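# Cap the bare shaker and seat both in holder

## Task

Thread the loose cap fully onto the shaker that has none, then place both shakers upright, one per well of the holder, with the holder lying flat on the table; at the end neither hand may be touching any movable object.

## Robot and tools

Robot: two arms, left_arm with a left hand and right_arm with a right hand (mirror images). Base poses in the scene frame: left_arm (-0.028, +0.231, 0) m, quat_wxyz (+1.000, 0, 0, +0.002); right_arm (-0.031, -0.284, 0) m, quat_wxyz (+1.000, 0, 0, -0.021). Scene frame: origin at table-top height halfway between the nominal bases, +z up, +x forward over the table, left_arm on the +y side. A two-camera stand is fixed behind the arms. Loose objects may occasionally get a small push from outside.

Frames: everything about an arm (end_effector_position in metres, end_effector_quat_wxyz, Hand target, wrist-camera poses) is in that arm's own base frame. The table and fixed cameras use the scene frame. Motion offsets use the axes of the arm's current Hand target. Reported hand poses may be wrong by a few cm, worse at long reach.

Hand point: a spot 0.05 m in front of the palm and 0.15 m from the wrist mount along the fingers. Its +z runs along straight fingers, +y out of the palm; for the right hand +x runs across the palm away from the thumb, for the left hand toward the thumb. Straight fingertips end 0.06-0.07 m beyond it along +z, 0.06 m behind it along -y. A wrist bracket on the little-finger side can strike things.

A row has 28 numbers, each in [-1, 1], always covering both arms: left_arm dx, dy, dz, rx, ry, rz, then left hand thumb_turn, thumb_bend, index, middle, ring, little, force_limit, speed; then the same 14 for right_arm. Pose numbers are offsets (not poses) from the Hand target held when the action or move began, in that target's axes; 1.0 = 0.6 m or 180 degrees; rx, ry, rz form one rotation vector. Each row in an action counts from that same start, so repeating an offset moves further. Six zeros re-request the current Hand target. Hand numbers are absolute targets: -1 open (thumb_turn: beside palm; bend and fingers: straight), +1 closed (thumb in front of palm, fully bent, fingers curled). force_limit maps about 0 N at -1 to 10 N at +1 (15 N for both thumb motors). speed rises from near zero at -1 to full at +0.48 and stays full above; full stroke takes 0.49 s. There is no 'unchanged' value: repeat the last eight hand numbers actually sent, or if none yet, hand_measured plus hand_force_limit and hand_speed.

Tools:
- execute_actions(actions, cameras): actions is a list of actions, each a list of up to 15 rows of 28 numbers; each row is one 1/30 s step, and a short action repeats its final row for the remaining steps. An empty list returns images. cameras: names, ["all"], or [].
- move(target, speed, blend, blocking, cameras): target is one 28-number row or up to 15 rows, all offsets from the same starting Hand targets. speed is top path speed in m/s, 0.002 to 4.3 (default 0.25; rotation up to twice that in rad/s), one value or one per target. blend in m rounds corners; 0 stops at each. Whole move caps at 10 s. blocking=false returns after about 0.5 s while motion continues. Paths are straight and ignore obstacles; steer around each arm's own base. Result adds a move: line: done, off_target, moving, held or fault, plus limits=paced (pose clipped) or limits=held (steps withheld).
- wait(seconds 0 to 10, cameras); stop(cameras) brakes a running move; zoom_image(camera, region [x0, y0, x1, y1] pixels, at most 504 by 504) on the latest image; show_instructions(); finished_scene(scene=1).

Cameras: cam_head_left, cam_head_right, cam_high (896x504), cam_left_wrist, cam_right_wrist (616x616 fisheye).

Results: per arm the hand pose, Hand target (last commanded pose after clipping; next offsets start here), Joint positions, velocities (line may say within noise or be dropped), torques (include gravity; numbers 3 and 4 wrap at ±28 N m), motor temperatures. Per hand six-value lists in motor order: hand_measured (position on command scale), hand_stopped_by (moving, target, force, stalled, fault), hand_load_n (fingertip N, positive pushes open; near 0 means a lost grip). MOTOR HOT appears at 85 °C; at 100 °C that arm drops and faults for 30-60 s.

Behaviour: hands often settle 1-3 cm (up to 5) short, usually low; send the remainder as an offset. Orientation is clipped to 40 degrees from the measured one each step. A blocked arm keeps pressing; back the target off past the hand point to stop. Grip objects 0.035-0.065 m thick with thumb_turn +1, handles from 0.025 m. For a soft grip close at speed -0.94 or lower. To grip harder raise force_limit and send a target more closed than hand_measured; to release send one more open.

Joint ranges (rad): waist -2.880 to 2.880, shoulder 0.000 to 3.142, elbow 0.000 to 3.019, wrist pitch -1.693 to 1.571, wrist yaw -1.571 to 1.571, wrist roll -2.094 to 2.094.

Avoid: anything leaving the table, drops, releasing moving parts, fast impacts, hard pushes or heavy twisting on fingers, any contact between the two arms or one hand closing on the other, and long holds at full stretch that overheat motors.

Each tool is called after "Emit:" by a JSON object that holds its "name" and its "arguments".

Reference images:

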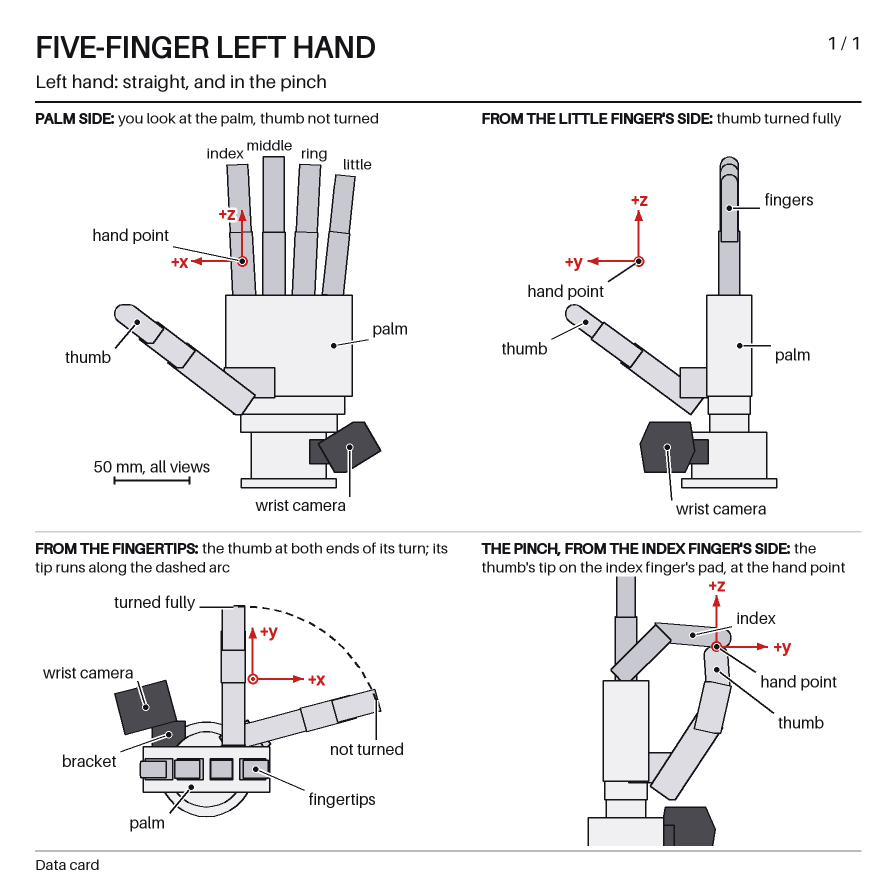

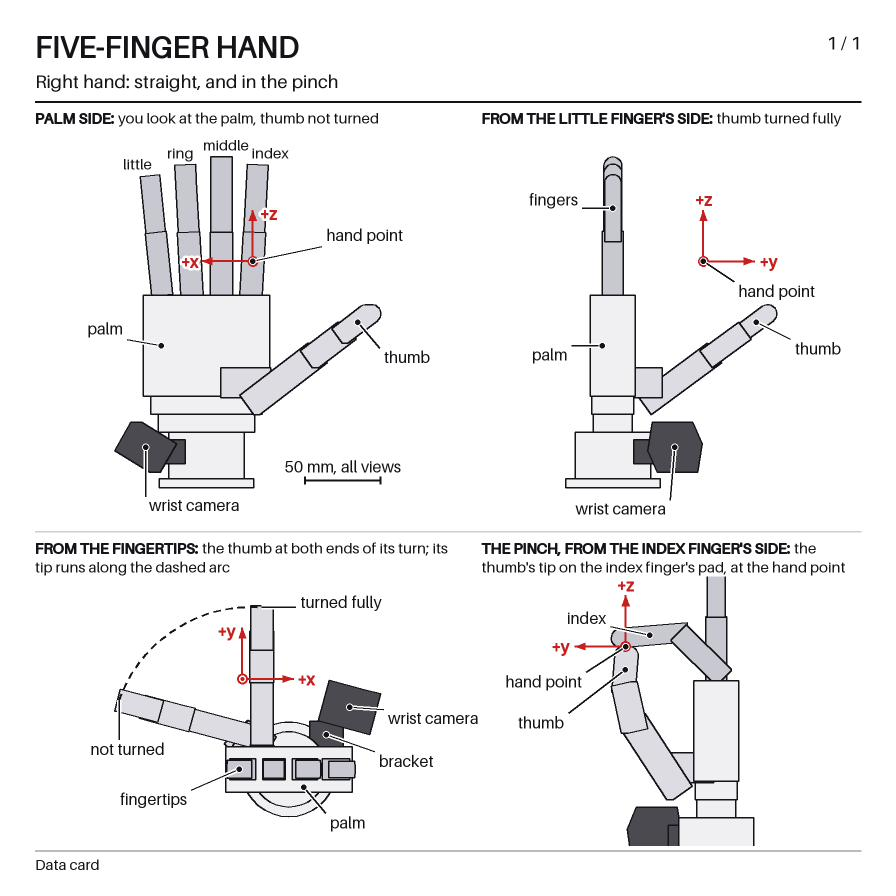

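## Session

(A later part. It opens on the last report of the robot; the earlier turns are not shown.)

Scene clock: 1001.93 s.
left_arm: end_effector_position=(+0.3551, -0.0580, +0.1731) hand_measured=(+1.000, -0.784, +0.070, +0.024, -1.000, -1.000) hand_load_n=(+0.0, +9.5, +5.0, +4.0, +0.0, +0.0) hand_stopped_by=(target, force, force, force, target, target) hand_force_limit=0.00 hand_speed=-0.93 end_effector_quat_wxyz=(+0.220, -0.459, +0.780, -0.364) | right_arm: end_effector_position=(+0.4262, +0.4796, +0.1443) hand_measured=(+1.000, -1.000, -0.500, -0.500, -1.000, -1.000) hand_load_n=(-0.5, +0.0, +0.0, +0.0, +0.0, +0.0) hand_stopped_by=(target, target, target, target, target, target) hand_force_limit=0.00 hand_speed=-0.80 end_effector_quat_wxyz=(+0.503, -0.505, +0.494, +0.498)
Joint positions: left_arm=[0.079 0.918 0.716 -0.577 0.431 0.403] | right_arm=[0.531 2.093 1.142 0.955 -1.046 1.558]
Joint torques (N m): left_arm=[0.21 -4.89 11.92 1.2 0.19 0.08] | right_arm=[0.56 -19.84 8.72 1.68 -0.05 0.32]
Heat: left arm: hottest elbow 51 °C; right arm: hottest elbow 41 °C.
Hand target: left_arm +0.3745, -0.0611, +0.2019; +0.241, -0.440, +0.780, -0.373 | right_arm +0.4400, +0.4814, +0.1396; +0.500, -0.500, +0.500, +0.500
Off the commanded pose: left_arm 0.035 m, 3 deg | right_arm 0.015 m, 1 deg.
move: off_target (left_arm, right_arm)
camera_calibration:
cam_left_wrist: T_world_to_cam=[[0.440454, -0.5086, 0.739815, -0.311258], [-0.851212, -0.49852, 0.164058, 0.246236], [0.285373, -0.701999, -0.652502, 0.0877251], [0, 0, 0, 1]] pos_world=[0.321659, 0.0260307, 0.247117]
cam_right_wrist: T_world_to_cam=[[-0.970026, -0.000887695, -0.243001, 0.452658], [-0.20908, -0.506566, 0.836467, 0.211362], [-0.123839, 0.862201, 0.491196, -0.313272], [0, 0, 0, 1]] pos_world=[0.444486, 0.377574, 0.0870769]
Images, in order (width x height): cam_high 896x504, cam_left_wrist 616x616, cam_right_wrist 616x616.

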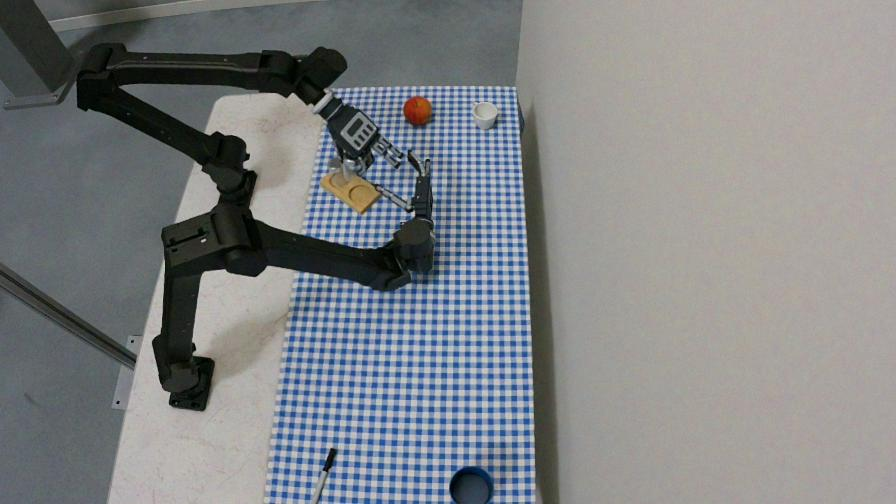

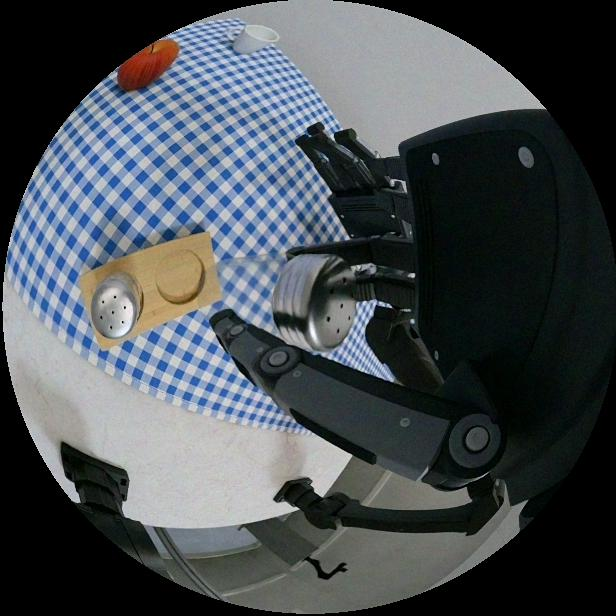

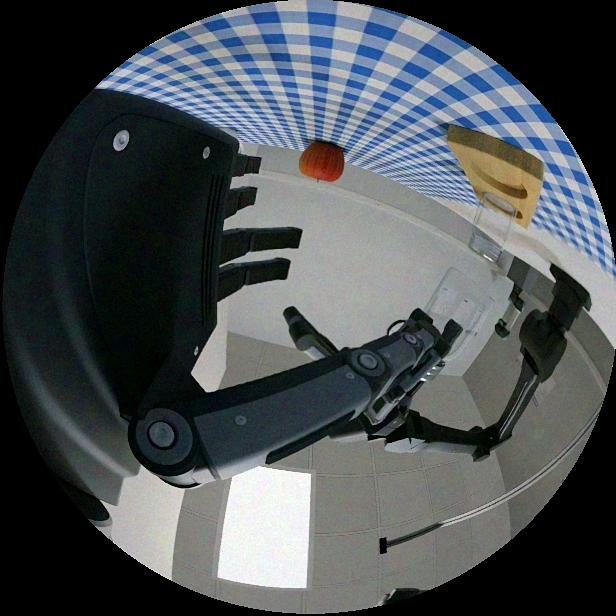

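Emit:
{"name": "move", "arguments": {"target": [0,0,0,0,0,0,1,-0.7,0.3,0.3,-1,-1,0,-0.93,0.0227,0.0600,-0.0040,0,0,0,1,-1,-0.5,-0.5,-1,-1,0,-0.8], "speed": 0.06, "cameras": ["cam_left_wrist","cam_right_wrist","cam_high"]}}

Emit:
{"name": "zoom_image", "arguments": {"camera": "cam_right_wrist", "region": [320, 200, 540, 400]}}

Emit:
{"name": "zoom_image", "arguments": {"camera": "cam_high", "region": [310, 110, 460, 260]}}

Scene clock: 1013.53 s.
left_arm: end_effector_position=(+0.3551, -0.0580, +0.1732) hand_measured=(+1.000, -0.784, +0.070, +0.024, -1.000, -1.000) hand_load_n=(+0.0, +9.5, +5.5, +4.0, +0.0, +0.0) hand_stopped_by=(target, force, force, force, target, target) hand_force_limit=0.00 hand_speed=-0.93 end_effector_quat_wxyz=(+0.220, -0.459, +0.780, -0.364) | right_arm: end_effector_position=(+0.4100, +0.4775, +0.1329) hand_measured=(+1.000, -1.000, -0.500, -0.500, -1.000, -1.000) hand_load_n=(-0.5, +0.0, +0.0, +0.0, +0.0, +0.0) hand_stopped_by=(target, target, target, target, target, target) hand_force_limit=0.00 hand_speed=-0.80 end_effector_quat_wxyz=(+0.506, -0.502, +0.496, +0.495)
Joint positions: left_arm=[0.079 0.918 0.716 -0.577 0.431 0.403] | right_arm=[0.543 2.093 1.087 1.011 -1.022 1.558]
Joint torques (N m): left_arm=[0.15 -4.84 11.99 1.26 0.19 0.11] | right_arm=[1.73 -20.84 4.77 2.67 0.1 0.31]
Heat: left arm: hottest elbow 54 °C; right arm: hottest elbow 41 °C.
Hand target: left_arm +0.3745, -0.0611, +0.2020; +0.240, -0.440, +0.780, -0.373 | right_arm +0.4041, +0.4790, +0.1259; +0.500, -0.500, +0.500, +0.500
Off the commanded pose: left_arm 0.035 m, 3 deg | right_arm 0.009 m, 1 deg.
move: off_target (left_arm)
camera_calibration:
cam_left_wrist: T_world_to_cam=[[0.440257, -0.508861, 0.739752, -0.31129], [-0.851344, -0.498361, 0.163858, 0.246392], [0.285283, -0.701924, -0.652623, 0.0878189], [0, 0, 0, 1]] pos_world=[0.321759, 0.0260307, 0.247217]
cam_right_wrist: T_world_to_cam=[[-0.969661, 0.0107871, -0.244214, 0.428627], [-0.216104, -0.504792, 0.835754, 0.218585], [-0.114262, 0.863174, 0.491808, -0.312282], [0, 0, 0, 1]] pos_world=[0.427178, 0.37527, 0.0755768]
Images, in order (width x height): cam_high 896x504, cam_left_wrist 616x616, cam_right_wrist 616x616.

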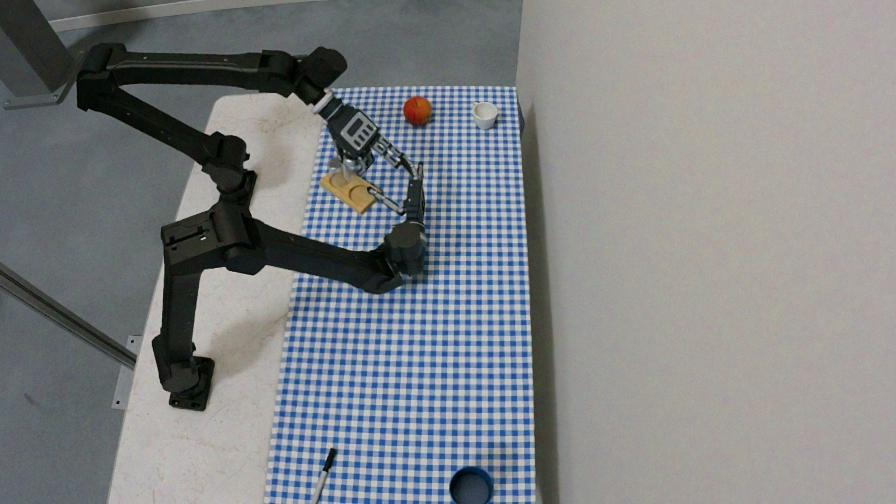

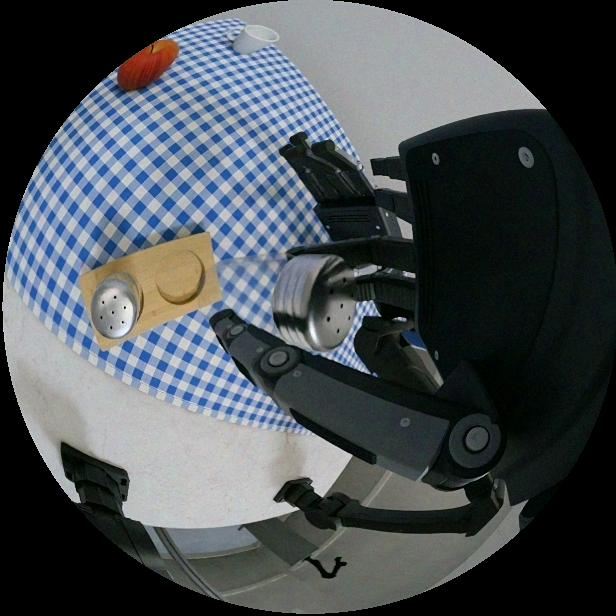

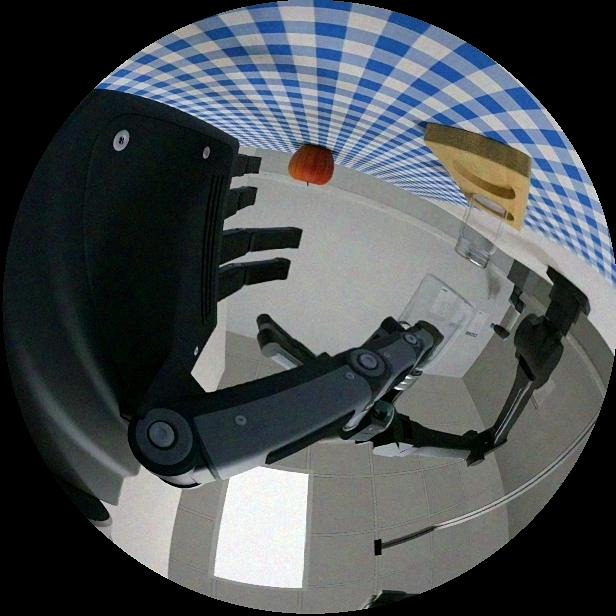

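Scaled by 2.291 from the camera's 616x616 image, which has a finer 880x880 frame.

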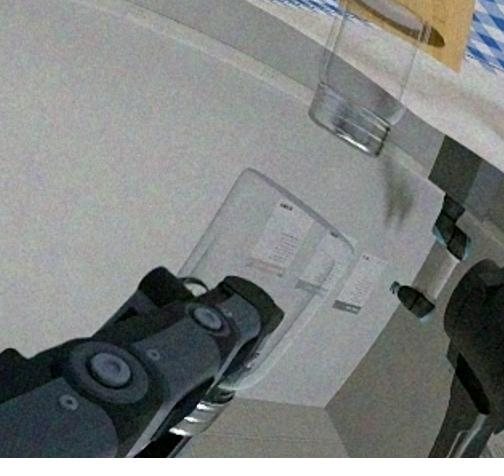

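Scaled by 3.360.

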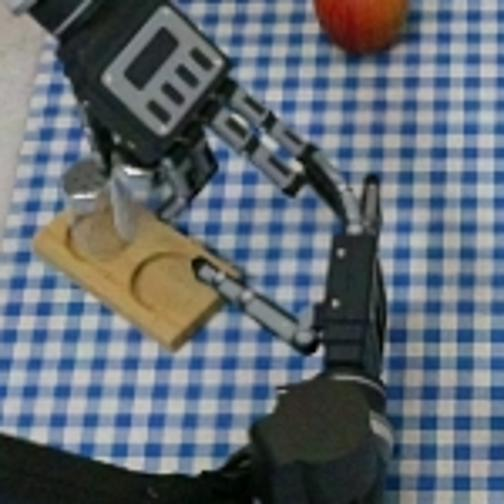

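Emit:
{"name": "move", "arguments": {"target": [[0,0,0,0,0,0,1,-0.7,0.3,0.3,-1,-1,0,-0.93,0.0150,0.0,0.0,0,0,0,1,-1,-0.5,-0.5,-1,-1,0,-0.8],[0,0,0,0,0,0,1,-0.7,0.3,0.3,-1,-1,0,-0.93,0.0132,0.0570,0.0050,0,0,0,1,-1,-0.5,-0.5,-1,-1,0,-0.8]], "speed": 0.05, "cameras": ["cam_left_wrist","cam_right_wrist","cam_high"]}}

Emit:
{"name": "zoom_image", "arguments": {"camera": "cam_right_wrist", "region": [280, 200, 500, 400]}}

Emit:
{"name": "zoom_image", "arguments": {"camera": "cam_high", "region": [310, 110, 430, 230]}}

Emit:
{"name": "zoom_image", "arguments": {"camera": "cam_left_wrist", "region": [190, 100, 430, 400]}}

Scene clock: 1032.03 s.
left_arm: end_effector_position=(+0.3551, -0.0580, +0.1732) hand_measured=(+1.000, -0.784, +0.070, +0.024, -1.000, -1.000) hand_load_n=(+0.0, +10.0, +5.5, +4.0, +0.0, +0.0) hand_stopped_by=(target, force, force, force, target, target) hand_force_limit=0.00 hand_speed=-0.93 end_effector_quat_wxyz=(+0.220, -0.459, +0.780, -0.364) | right_arm: end_effector_position=(+0.3758, +0.4810, +0.1160) hand_measured=(+1.000, -1.000, -0.500, -0.500, -1.000, -1.000) hand_load_n=(+0.0, +0.0, +0.0, +0.0, +0.0, +0.5) hand_stopped_by=(target, target, target, target, target, target) hand_force_limit=0.00 hand_speed=-0.80 end_effector_quat_wxyz=(+0.501, -0.501, +0.502, +0.496)
Joint positions: left_arm=[0.079 0.918 0.716 -0.577 0.431 0.403] | right_arm=[0.583 2.09 1.004 1.077 -0.982 1.558]
Joint torques (N m): left_arm=[0.26 -4.84 11.99 1.24 0.2 0.12] | right_arm=[1.79 -21.36 4.3 2.69 0.09 0.32]
Motor temperatures (°C): left_arm=[29 32 57 26 28 27] | right_arm=[34 33 40 29 28 28]
Heat: left arm: hottest elbow 57 °C; right arm: hottest elbow 40 °C.
Hand target: left_arm +0.3745, -0.0611, +0.2020; +0.240, -0.440, +0.780, -0.373 | right_arm +0.3699, +0.4820, +0.1179; +0.500, -0.500, +0.500, +0.500
Off the commanded pose: left_arm 0.035 m, 3 deg | right_arm 0.006 m, 1 deg.
move: off_target (left_arm)
camera_calibration:
cam_left_wrist: T_world_to_cam=[[0.440257, -0.508861, 0.739752, -0.31129], [-0.851344, -0.498361, 0.163858, 0.246392], [0.285283, -0.701924, -0.652623, 0.0878189], [0, 0, 0, 1]] pos_world=[0.321759, 0.0260307, 0.247217]
cam_right_wrist: T_world_to_cam=[[-0.972644, 0.00889926, -0.23213, 0.391923], [-0.205606, -0.498068, 0.84241, 0.219163], [-0.10812, 0.867093, 0.486272, -0.314486], [0, 0, 0, 1]] pos_world=[0.39226, 0.378358, 0.0592776]
Images, in order (width x height): cam_high 896x504, cam_left_wrist 616x616, cam_right_wrist 616x616.

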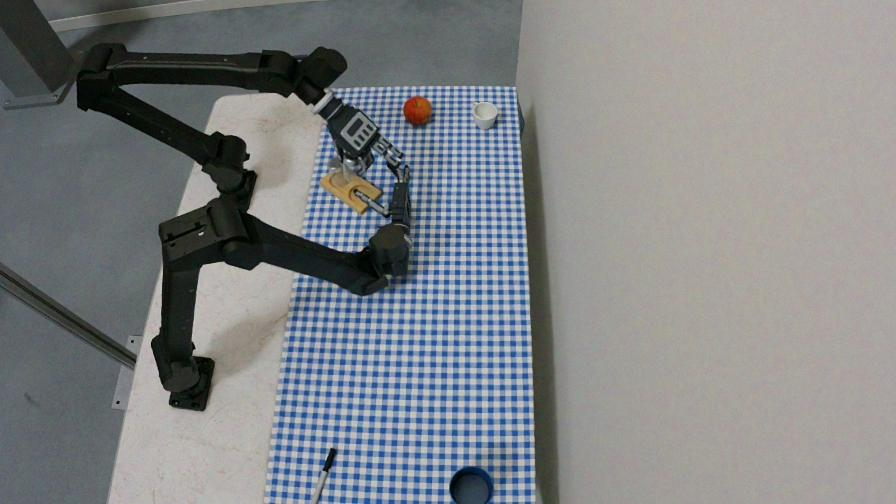

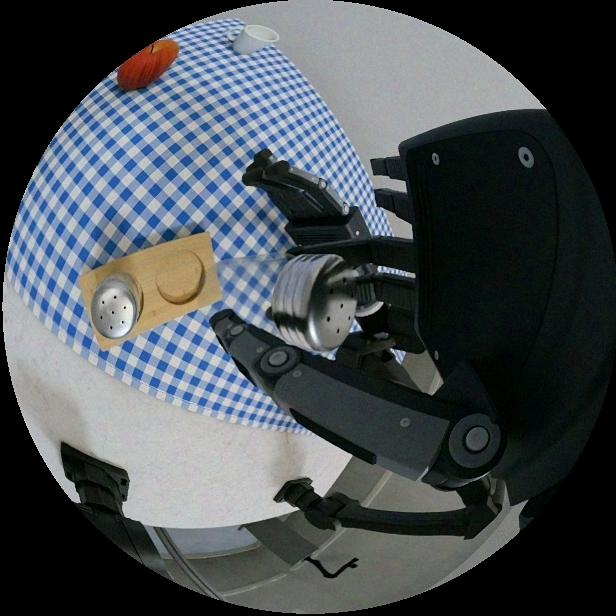

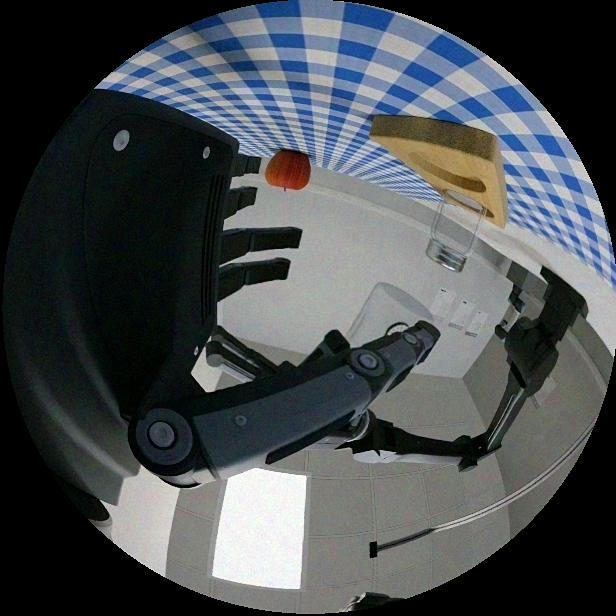

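Scaled by 2.291 from the camera's 616x616 image, which has a finer 880x880 frame.

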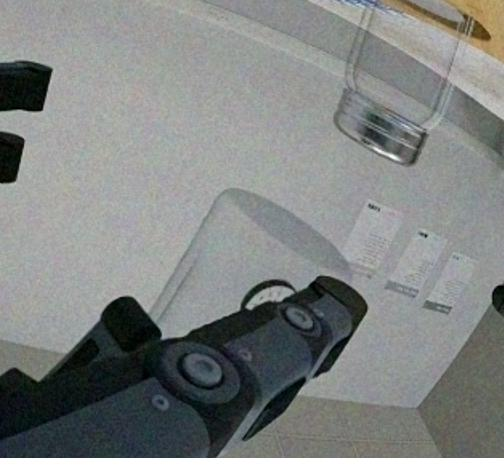

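Scaled by 4.200.

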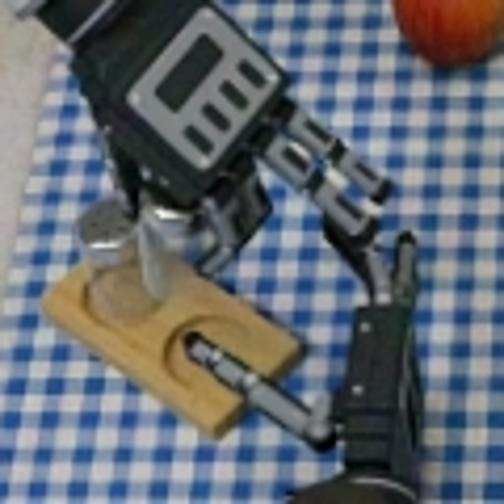

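Scaled by 1.680 from the camera's 616x616 image, which has a finer 880x880 frame.

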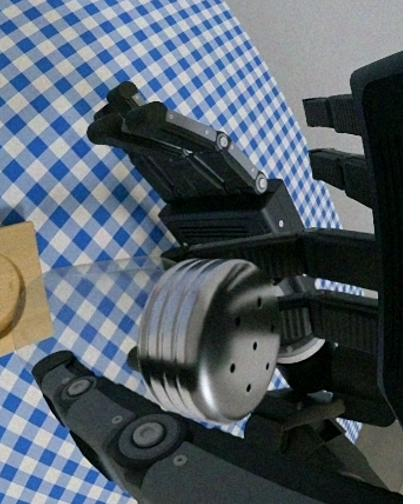

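Emit:
{"name": "execute_actions", "arguments": {"actions": []}}

Scene clock: 1039.17 s.
left_arm: end_effector_position=(+0.3551, -0.0580, +0.1732) hand_measured=(+1.000, -0.784, +0.070, +0.024, -1.000, -1.000) hand_load_n=(+0.5, +9.5, +5.5, +4.0, +0.0, +0.0) hand_stopped_by=(target, force, force, force, target, target) hand_force_limit=0.00 hand_speed=-0.93 end_effector_quat_wxyz=(+0.220, -0.459, +0.780, -0.364) | right_arm: end_effector_position=(+0.3758, +0.4810, +0.1160) hand_measured=(+1.000, -1.000, -0.500, -0.500, -1.000, -1.000) hand_load_n=(-0.5, +0.0, +0.0, +0.0, +0.0, +0.0) hand_stopped_by=(target, target, target, target, target, target) hand_force_limit=0.00 hand_speed=-0.80 end_effector_quat_wxyz=(+0.501, -0.501, +0.502, +0.496)
Joint positions: left_arm=[0.079 0.918 0.716 -0.577 0.431 0.403] | right_arm=[0.583 2.09 1.004 1.077 -0.982 1.558]
Joint velocities: within noise
Joint torques (N m): left_arm=[0.38 -4.95 12 1.31 0.19 0.11] | right_arm=[1.73 -21.36 4.29 2.7 0.09 0.32]
Motor temperatures (°C): left_arm=[29 32 57 26 28 27] | right_arm=[34 34 40 29 28 28]
Heat: left arm: hottest elbow 57 °C; right arm: hottest elbow 40 °C.
Hand target: left_arm +0.3745, -0.0611, +0.2020; +0.240, -0.440, +0.780, -0.373 | right_arm +0.3699, +0.4820, +0.1179; +0.500, -0.500, +0.500, +0.500
Off the commanded pose: left_arm 0.035 m, 3 deg | right_arm 0.006 m, 1 deg.
camera_calibration:
cam_left_wrist: T_world_to_cam=[[0.440257, -0.508861, 0.739752, -0.31129], [-0.851344, -0.498361, 0.163858, 0.246392], [0.285283, -0.701924, -0.652623, 0.0878189], [0, 0, 0, 1]] pos_world=[0.321759, 0.0260307, 0.247217]
cam_right_wrist: T_world_to_cam=[[-0.972644, 0.00889926, -0.23213, 0.391923], [-0.205606, -0.498068, 0.84241, 0.219163], [-0.10812, 0.867093, 0.486272, -0.314486], [0, 0, 0, 1]] pos_world=[0.39226, 0.378358, 0.0592776]

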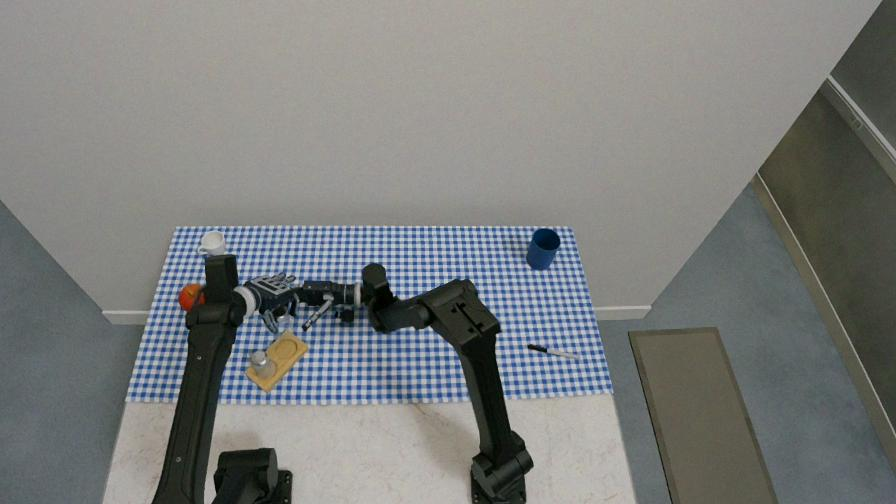

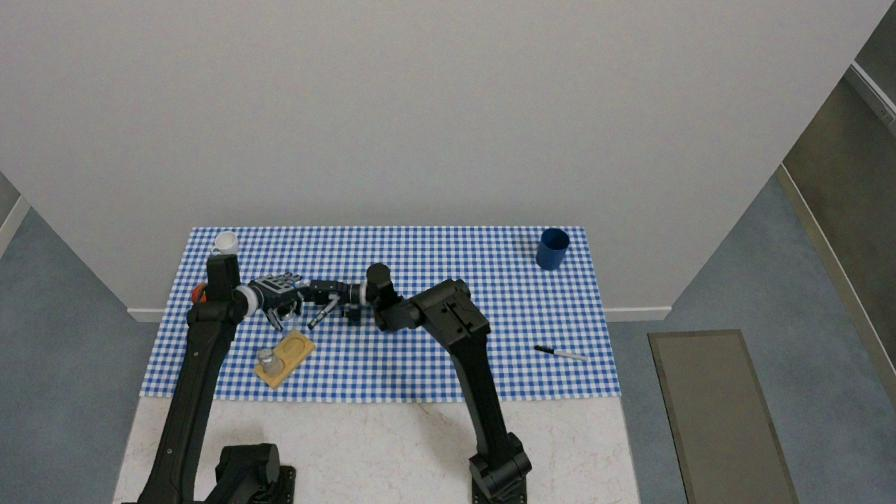

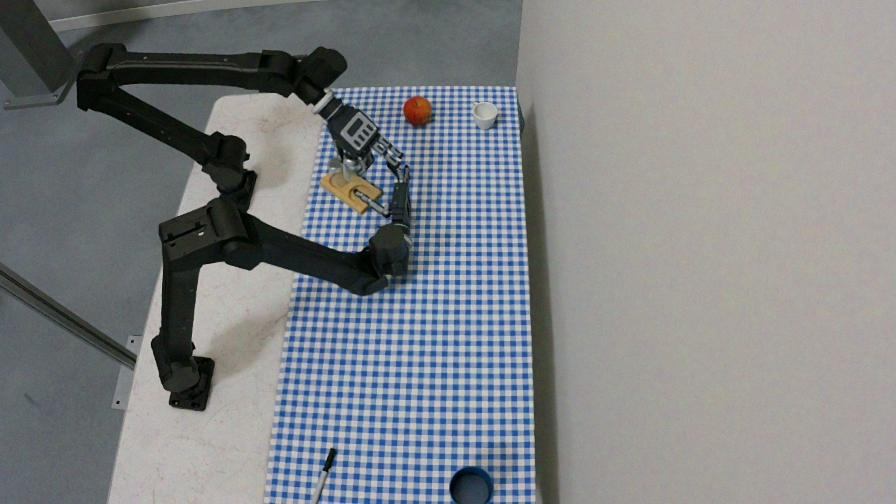

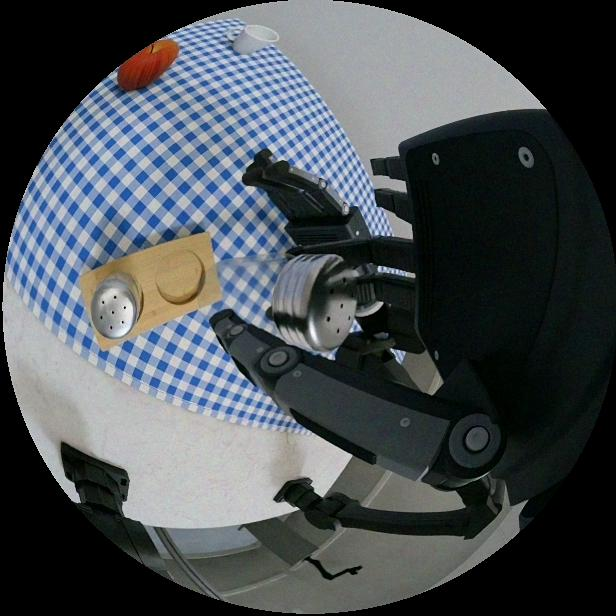

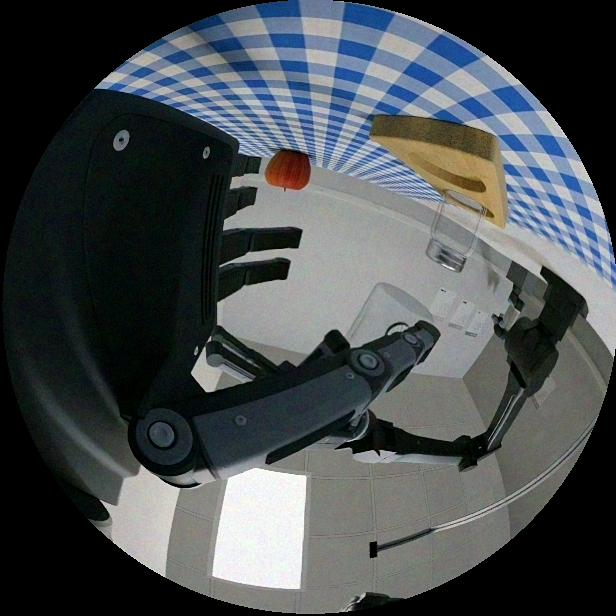

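Emit:
{"name": "zoom_image", "arguments": {"camera": "cam_right_wrist", "region": [300, 240, 480, 420]}}

Emit:
{"name": "zoom_image", "arguments": {"camera": "cam_left_wrist", "region": [180, 130, 460, 410]}}

Scaled by 2.800 from the camera's 616x616 image, which has a finer 880x880 frame.

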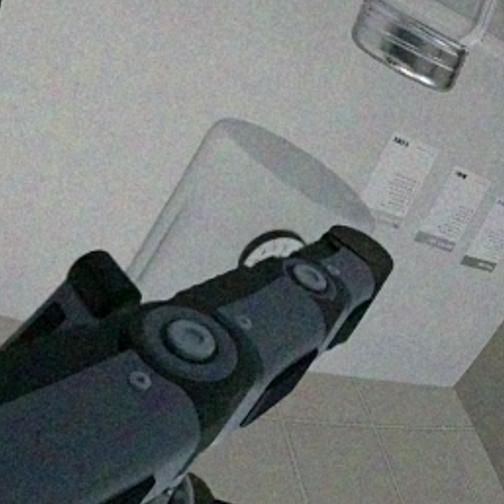

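Scaled by 1.800 from the camera's 616x616 image, which has a finer 880x880 frame.

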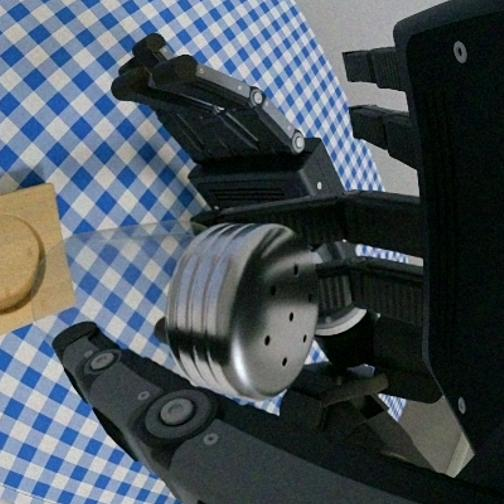

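Emit:
{"name": "execute_actions", "arguments": {"actions": [[[0,0,0,0,0,0,1,-0.7,0.3,0.3,0.8,0.8,0,-0.5,0,0,0,0,0,0,1,-1,-0.5,-0.5,-1,-1,0,-0.8]]], "cameras": ["cam_left_wrist"]}}

Scene clock: 1061.43 s.
left_arm: end_effector_position=(+0.3552, -0.0580, +0.1732) hand_measured=(+1.000, -0.784, +0.070, +0.024, +0.800, +0.800) hand_load_n=(+0.5, +10.0, +5.5, +4.0, +0.0, +0.0) hand_stopped_by=(target, force, force, force, target, target) hand_force_limit=0.00 hand_speed=-0.50 end_effector_quat_wxyz=(+0.220, -0.459, +0.780, -0.363) | right_arm: end_effector_position=(+0.3758, +0.4810, +0.1160) hand_measured=(+1.000, -1.000, -0.500, -0.500, -1.000, -1.000) hand_load_n=(+0.0, +0.0, +0.0, +0.0, +0.0, +0.0) hand_stopped_by=(target, target, target, target, target, target) hand_force_limit=0.00 hand_speed=-0.80 end_effector_quat_wxyz=(+0.501, -0.501, +0.502, +0.496)
Joint positions: left_arm=[0.079 0.918 0.716 -0.577 0.43 0.405] | right_arm=[0.583 2.09 1.004 1.077 -0.982 1.558]
Joint torques (N m): left_arm=[0.21 -4.89 11.97 1.22 0.19 0.11] | right_arm=[1.73 -21.36 4.31 2.66 0.09 0.32]
Motor temperatures (°C): left_arm=[29 32 59 26 28 27] | right_arm=[34 35 39 29 28 28]
Heat: left arm: hottest elbow 59 °C; right arm: hottest elbow 39 °C.
Hand target: left_arm +0.3745, -0.0611, +0.2020; +0.240, -0.440, +0.781, -0.373 | right_arm +0.3699, +0.4820, +0.1179; +0.500, -0.500, +0.500, +0.500
Off the commanded pose: left_arm 0.035 m, 3 deg | right_arm 0.006 m, 0 deg.
camera_calibration:
cam_left_wrist: T_world_to_cam=[[0.439462, -0.51, 0.739441, -0.311003], [-0.851858, -0.497781, 0.162948, 0.246751], [0.284976, -0.701508, -0.653204, 0.0881159], [0, 0, 0, 1]] pos_world=[0.32176, 0.0260306, 0.247318]
Images, in order (width x height): cam_left_wrist 616x616.

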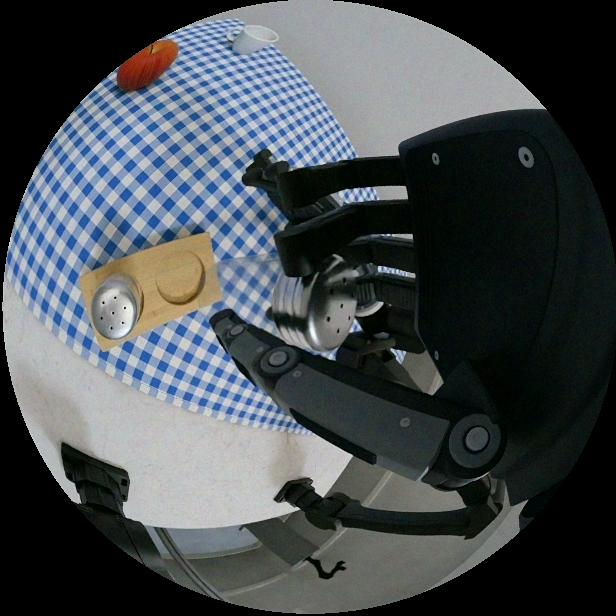

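Emit:
{"name": "move", "arguments": {"target": [0,0,0,0,0,0,1,-0.7,0.3,0.3,0.8,0.8,0,-0.5,-0.0283,0,0,0,0,0,1,-1,-0.5,-0.5,-1,-1,0,-0.8], "speed": 0.06}}

Scene clock: 1063.80 s.
left_arm: end_effector_position=(+0.3552, -0.0580, +0.1732) hand_measured=(+1.000, -0.784, +0.070, +0.024, +0.800, +0.800) hand_load_n=(+0.5, +10.0, +5.5, +4.0, +0.0, +0.0) hand_stopped_by=(target, force, force, force, target, target) hand_force_limit=0.00 hand_speed=-0.50 end_effector_quat_wxyz=(+0.220, -0.459, +0.780, -0.363) | right_arm: end_effector_position=(+0.3750, +0.4804, +0.1382) hand_measured=(+1.000, -1.000, -0.500, -0.500, -1.000, -1.000) hand_load_n=(-0.5, +0.0, +0.0, +0.0, +0.0, +0.0) hand_stopped_by=(target, target, target, target, target, target) hand_force_limit=0.00 hand_speed=-0.80 end_effector_quat_wxyz=(+0.512, -0.503, +0.491, +0.494)
Joint positions: left_arm=[0.079 0.918 0.716 -0.577 0.43 0.405] | right_arm=[0.583 2.045 0.999 1.067 -0.982 1.558]
Joint torques (N m): left_arm=[0.32 -4.78 11.93 1.21 0.2 0.1] | right_arm=[1.73 -20.89 4.6 1.73 0.11 0.32]
Motor temperatures (°C): left_arm=[29 32 59 26 28 27] | right_arm=[34 35 39 29 28 28]
Heat: left arm: hottest elbow 59 °C; right arm: hottest elbow 39 °C.
Hand target: left_arm +0.3745, -0.0611, +0.2020; +0.240, -0.440, +0.781, -0.373 | right_arm +0.3699, +0.4820, +0.1349; +0.500, -0.500, +0.500, +0.500
Off the commanded pose: left_arm 0.035 m, 3 deg | right_arm 0.006 m, 2 deg.
move: off_target (left_arm)

Emit:
{"name": "move", "arguments": {"target": [0,0,0,0,0,0,1,-0.7,0.3,0.3,0.8,0.8,0,-0.5,0.01,0.03,0,0,0,0,1,-1,-0.5,-0.5,-1,-1,0,-0.8], "speed": 0.06, "cameras": ["cam_right_wrist", "cam_left_wrist"]}}

Scene clock: 1066.40 s.
left_arm: end_effector_position=(+0.3552, -0.0580, +0.1732) hand_measured=(+1.000, -0.784, +0.070, +0.024, +0.800, +0.800) hand_load_n=(+0.0, +10.0, +5.5, +4.0, +0.0, +0.0) hand_stopped_by=(target, force, force, force, target, target) hand_force_limit=0.00 hand_speed=-0.50 end_effector_quat_wxyz=(+0.220, -0.459, +0.780, -0.363) | right_arm: end_effector_position=(+0.3578, +0.4811, +0.1265) hand_measured=(+1.000, -1.000, -0.500, -0.500, -1.000, -1.000) hand_load_n=(+0.0, +0.0, +0.0, +0.0, +0.0, +0.0) hand_stopped_by=(target, target, target, target, target, target) hand_force_limit=0.00 hand_speed=-0.80 end_effector_quat_wxyz=(+0.501, -0.501, +0.502, +0.496)
Joint positions: left_arm=[0.079 0.918 0.716 -0.577 0.43 0.405] | right_arm=[0.603 2.044 0.955 1.079 -0.962 1.558]
Joint torques (N m): left_arm=[0.26 -4.89 11.93 1.28 0.21 0.1] | right_arm=[1.67 -20.89 4.3 2.7 0.09 0.32]
Motor temperatures (°C): left_arm=[29 32 59 26 28 27] | right_arm=[34 35 39 29 28 28]
Heat: left arm: hottest elbow 59 °C; right arm: hottest elbow 39 °C.
Hand target: left_arm +0.3745, -0.0611, +0.2020; +0.240, -0.440, +0.781, -0.373 | right_arm +0.3518, +0.4820, +0.1289; +0.500, -0.500, +0.500, +0.500
Off the commanded pose: left_arm 0.035 m, 3 deg | right_arm 0.006 m, 1 deg.
move: off_target (left_arm)
camera_calibration:
cam_left_wrist: T_world_to_cam=[[0.439462, -0.51, 0.739441, -0.311003], [-0.851858, -0.497781, 0.162948, 0.246751], [0.284976, -0.701508, -0.653204, 0.0881159], [0, 0, 0, 1]] pos_world=[0.32176, 0.0260306, 0.247318]
cam_right_wrist: T_world_to_cam=[[-0.972838, 0.00871022, -0.231324, 0.376962], [-0.2049, -0.497389, 0.842983, 0.206021], [-0.107715, 0.867484, 0.485664, -0.321929], [0, 0, 0, 1]] pos_world=[0.374259, 0.378457, 0.0698779]
Images, in order (width x height): cam_left_wrist 616x616, cam_right_wrist 616x616.

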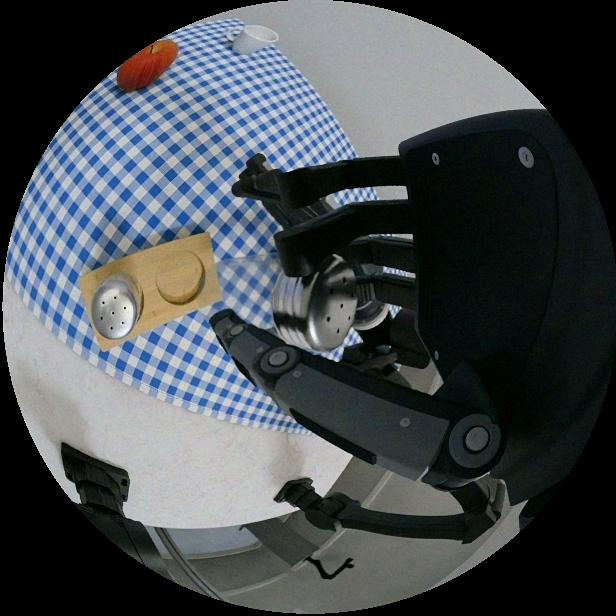

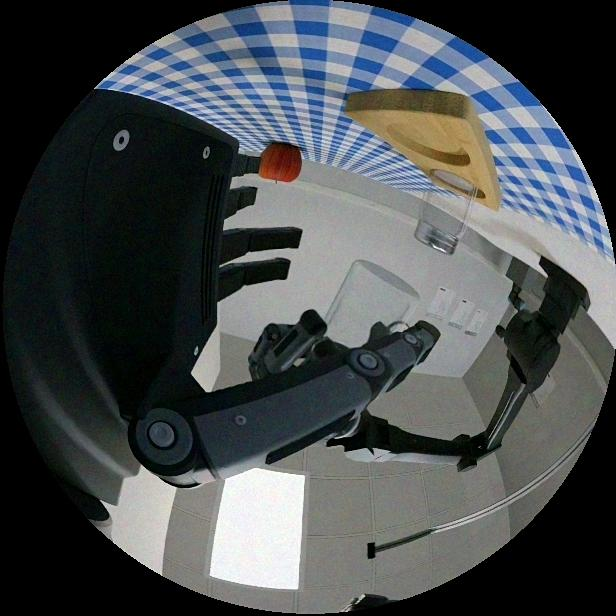

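Emit:
{"name": "zoom_image", "arguments": {"camera": "cam_right_wrist", "region": [220, 230, 460, 430]}}

Scaled by 2.100 from the camera's 616x616 image, which has a finer 880x880 frame.

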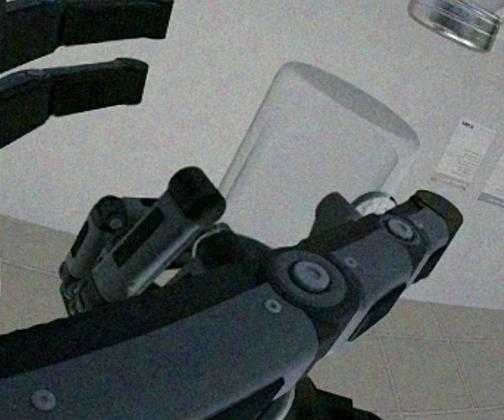

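Emit:
{"name": "move", "arguments": {"target": [0,0,0,0,0,0,1,-0.7,0.3,0.3,0.8,0.8,0,-0.5,-0.006,0.0272,0,0,0,0,1,-1,-0.5,-0.5,-1,-1,0,-0.8], "speed": 0.06, "cameras": ["cam_right_wrist", "cam_left_wrist"]}}

Scene clock: 1078.60 s.
left_arm: end_effector_position=(+0.3552, -0.0580, +0.1732) hand_measured=(+1.000, -0.784, +0.070, +0.024, +0.800, +0.800) hand_load_n=(+0.5, +9.5, +5.5, +4.0, +0.0, +0.0) hand_stopped_by=(target, force, force, force, target, target) hand_force_limit=0.00 hand_speed=-0.50 end_effector_quat_wxyz=(+0.220, -0.459, +0.780, -0.363) | right_arm: end_effector_position=(+0.3418, +0.4812, +0.1305) hand_measured=(+1.000, -1.000, -0.500, -0.500, -1.000, -1.000) hand_load_n=(-0.5, +0.0, +0.0, +0.0, +0.0, -0.5) hand_stopped_by=(target, target, target, target, target, target) hand_force_limit=0.00 hand_speed=-0.80 end_effector_quat_wxyz=(+0.501, -0.501, +0.502, +0.496)
Joint positions: left_arm=[0.079 0.918 0.716 -0.577 0.43 0.405] | right_arm=[0.621 2.016 0.913 1.093 -0.943 1.558]
Joint torques (N m): left_arm=[0.26 -4.84 11.97 1.24 0.19 0.1] | right_arm=[1.79 -20.13 4.21 2.71 0.09 0.32]
Motor temperatures (°C): left_arm=[29 32 60 26 28 27] | right_arm=[34 36 39 29 28 28]
Heat: left arm: hottest elbow 60 °C; right arm: hottest elbow 39 °C.
Hand target: left_arm +0.3745, -0.0611, +0.2020; +0.240, -0.440, +0.781, -0.373 | right_arm +0.3356, +0.4820, +0.1325; +0.500, -0.500, +0.500, +0.500
Off the commanded pose: left_arm 0.035 m, 3 deg | right_arm 0.007 m, 1 deg.
move: off_target (left_arm)
camera_calibration:
cam_left_wrist: T_world_to_cam=[[0.439462, -0.51, 0.739441, -0.311003], [-0.851858, -0.497781, 0.162948, 0.246751], [0.284976, -0.701508, -0.653204, 0.0881159], [0, 0, 0, 1]] pos_world=[0.32176, 0.0260306, 0.247318]
cam_right_wrist: T_world_to_cam=[[-0.972666, 0.00914992, -0.232027, 0.362025], [-0.205708, -0.497501, 0.84272, 0.199835], [-0.107723, 0.867415, 0.485785, -0.325625], [0, 0, 0, 1]] pos_world=[0.35816, 0.378557, 0.073778]
Images, in order (width x height): cam_left_wrist 616x616, cam_right_wrist 616x616.

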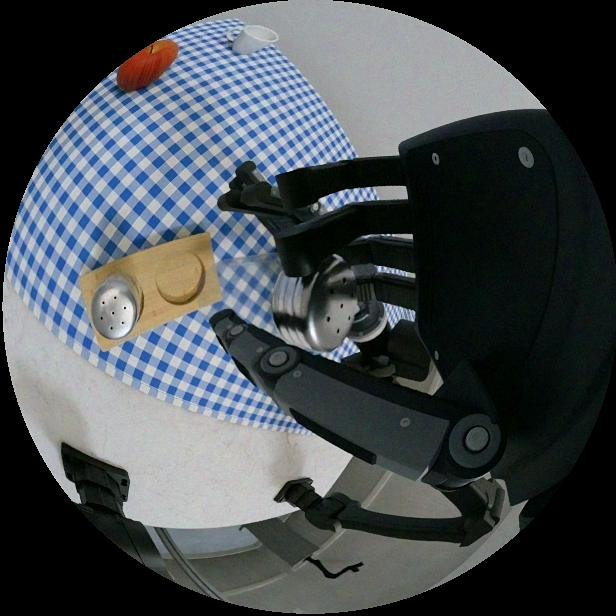

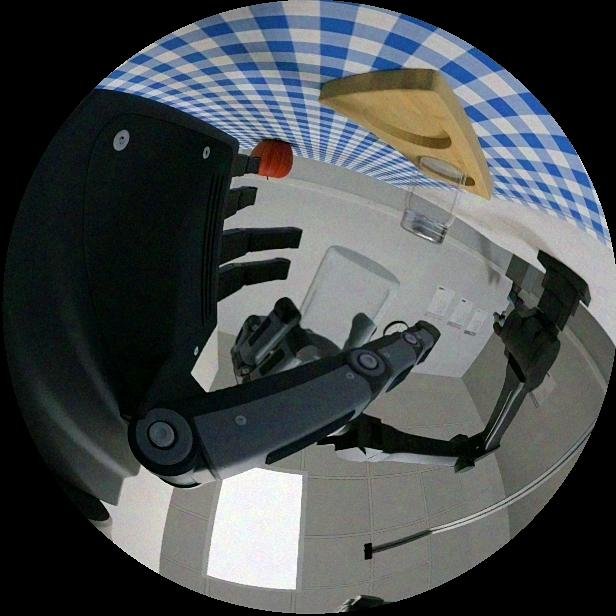

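Emit:
{"name": "zoom_image", "arguments": {"camera": "cam_right_wrist", "region": [210, 220, 450, 440]}}

Emit:
{"name": "zoom_image", "arguments": {"camera": "cam_left_wrist", "region": [200, 150, 440, 420]}}

Scaled by 2.100 from the camera's 616x616 image, which has a finer 880x880 frame.

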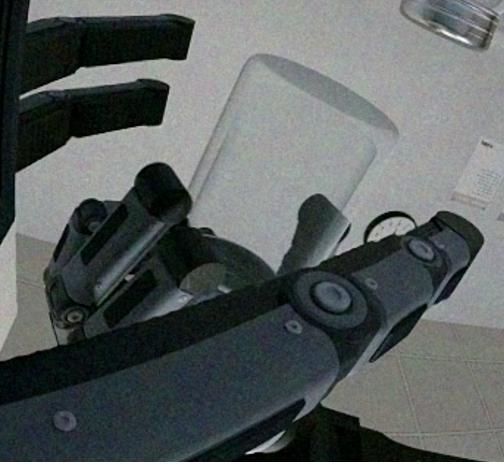

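Scaled by 1.867 from the camera's 616x616 image, which has a finer 880x880 frame.

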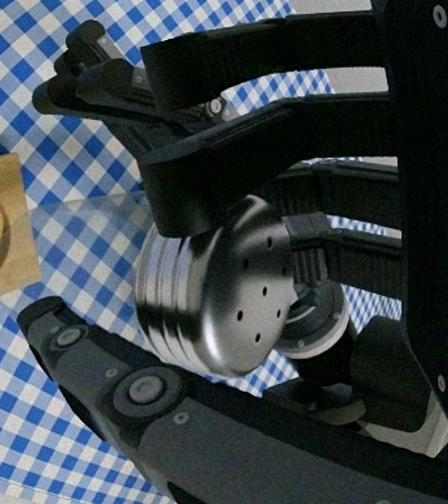

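Emit:
{"name": "zoom_image", "arguments": {"camera": "cam_right_wrist", "region": [225, 235, 405, 365]}}

Scaled by 2.800 from the camera's 616x616 image, which has a finer 880x880 frame.

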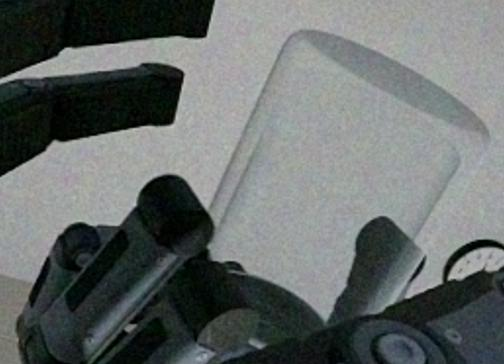

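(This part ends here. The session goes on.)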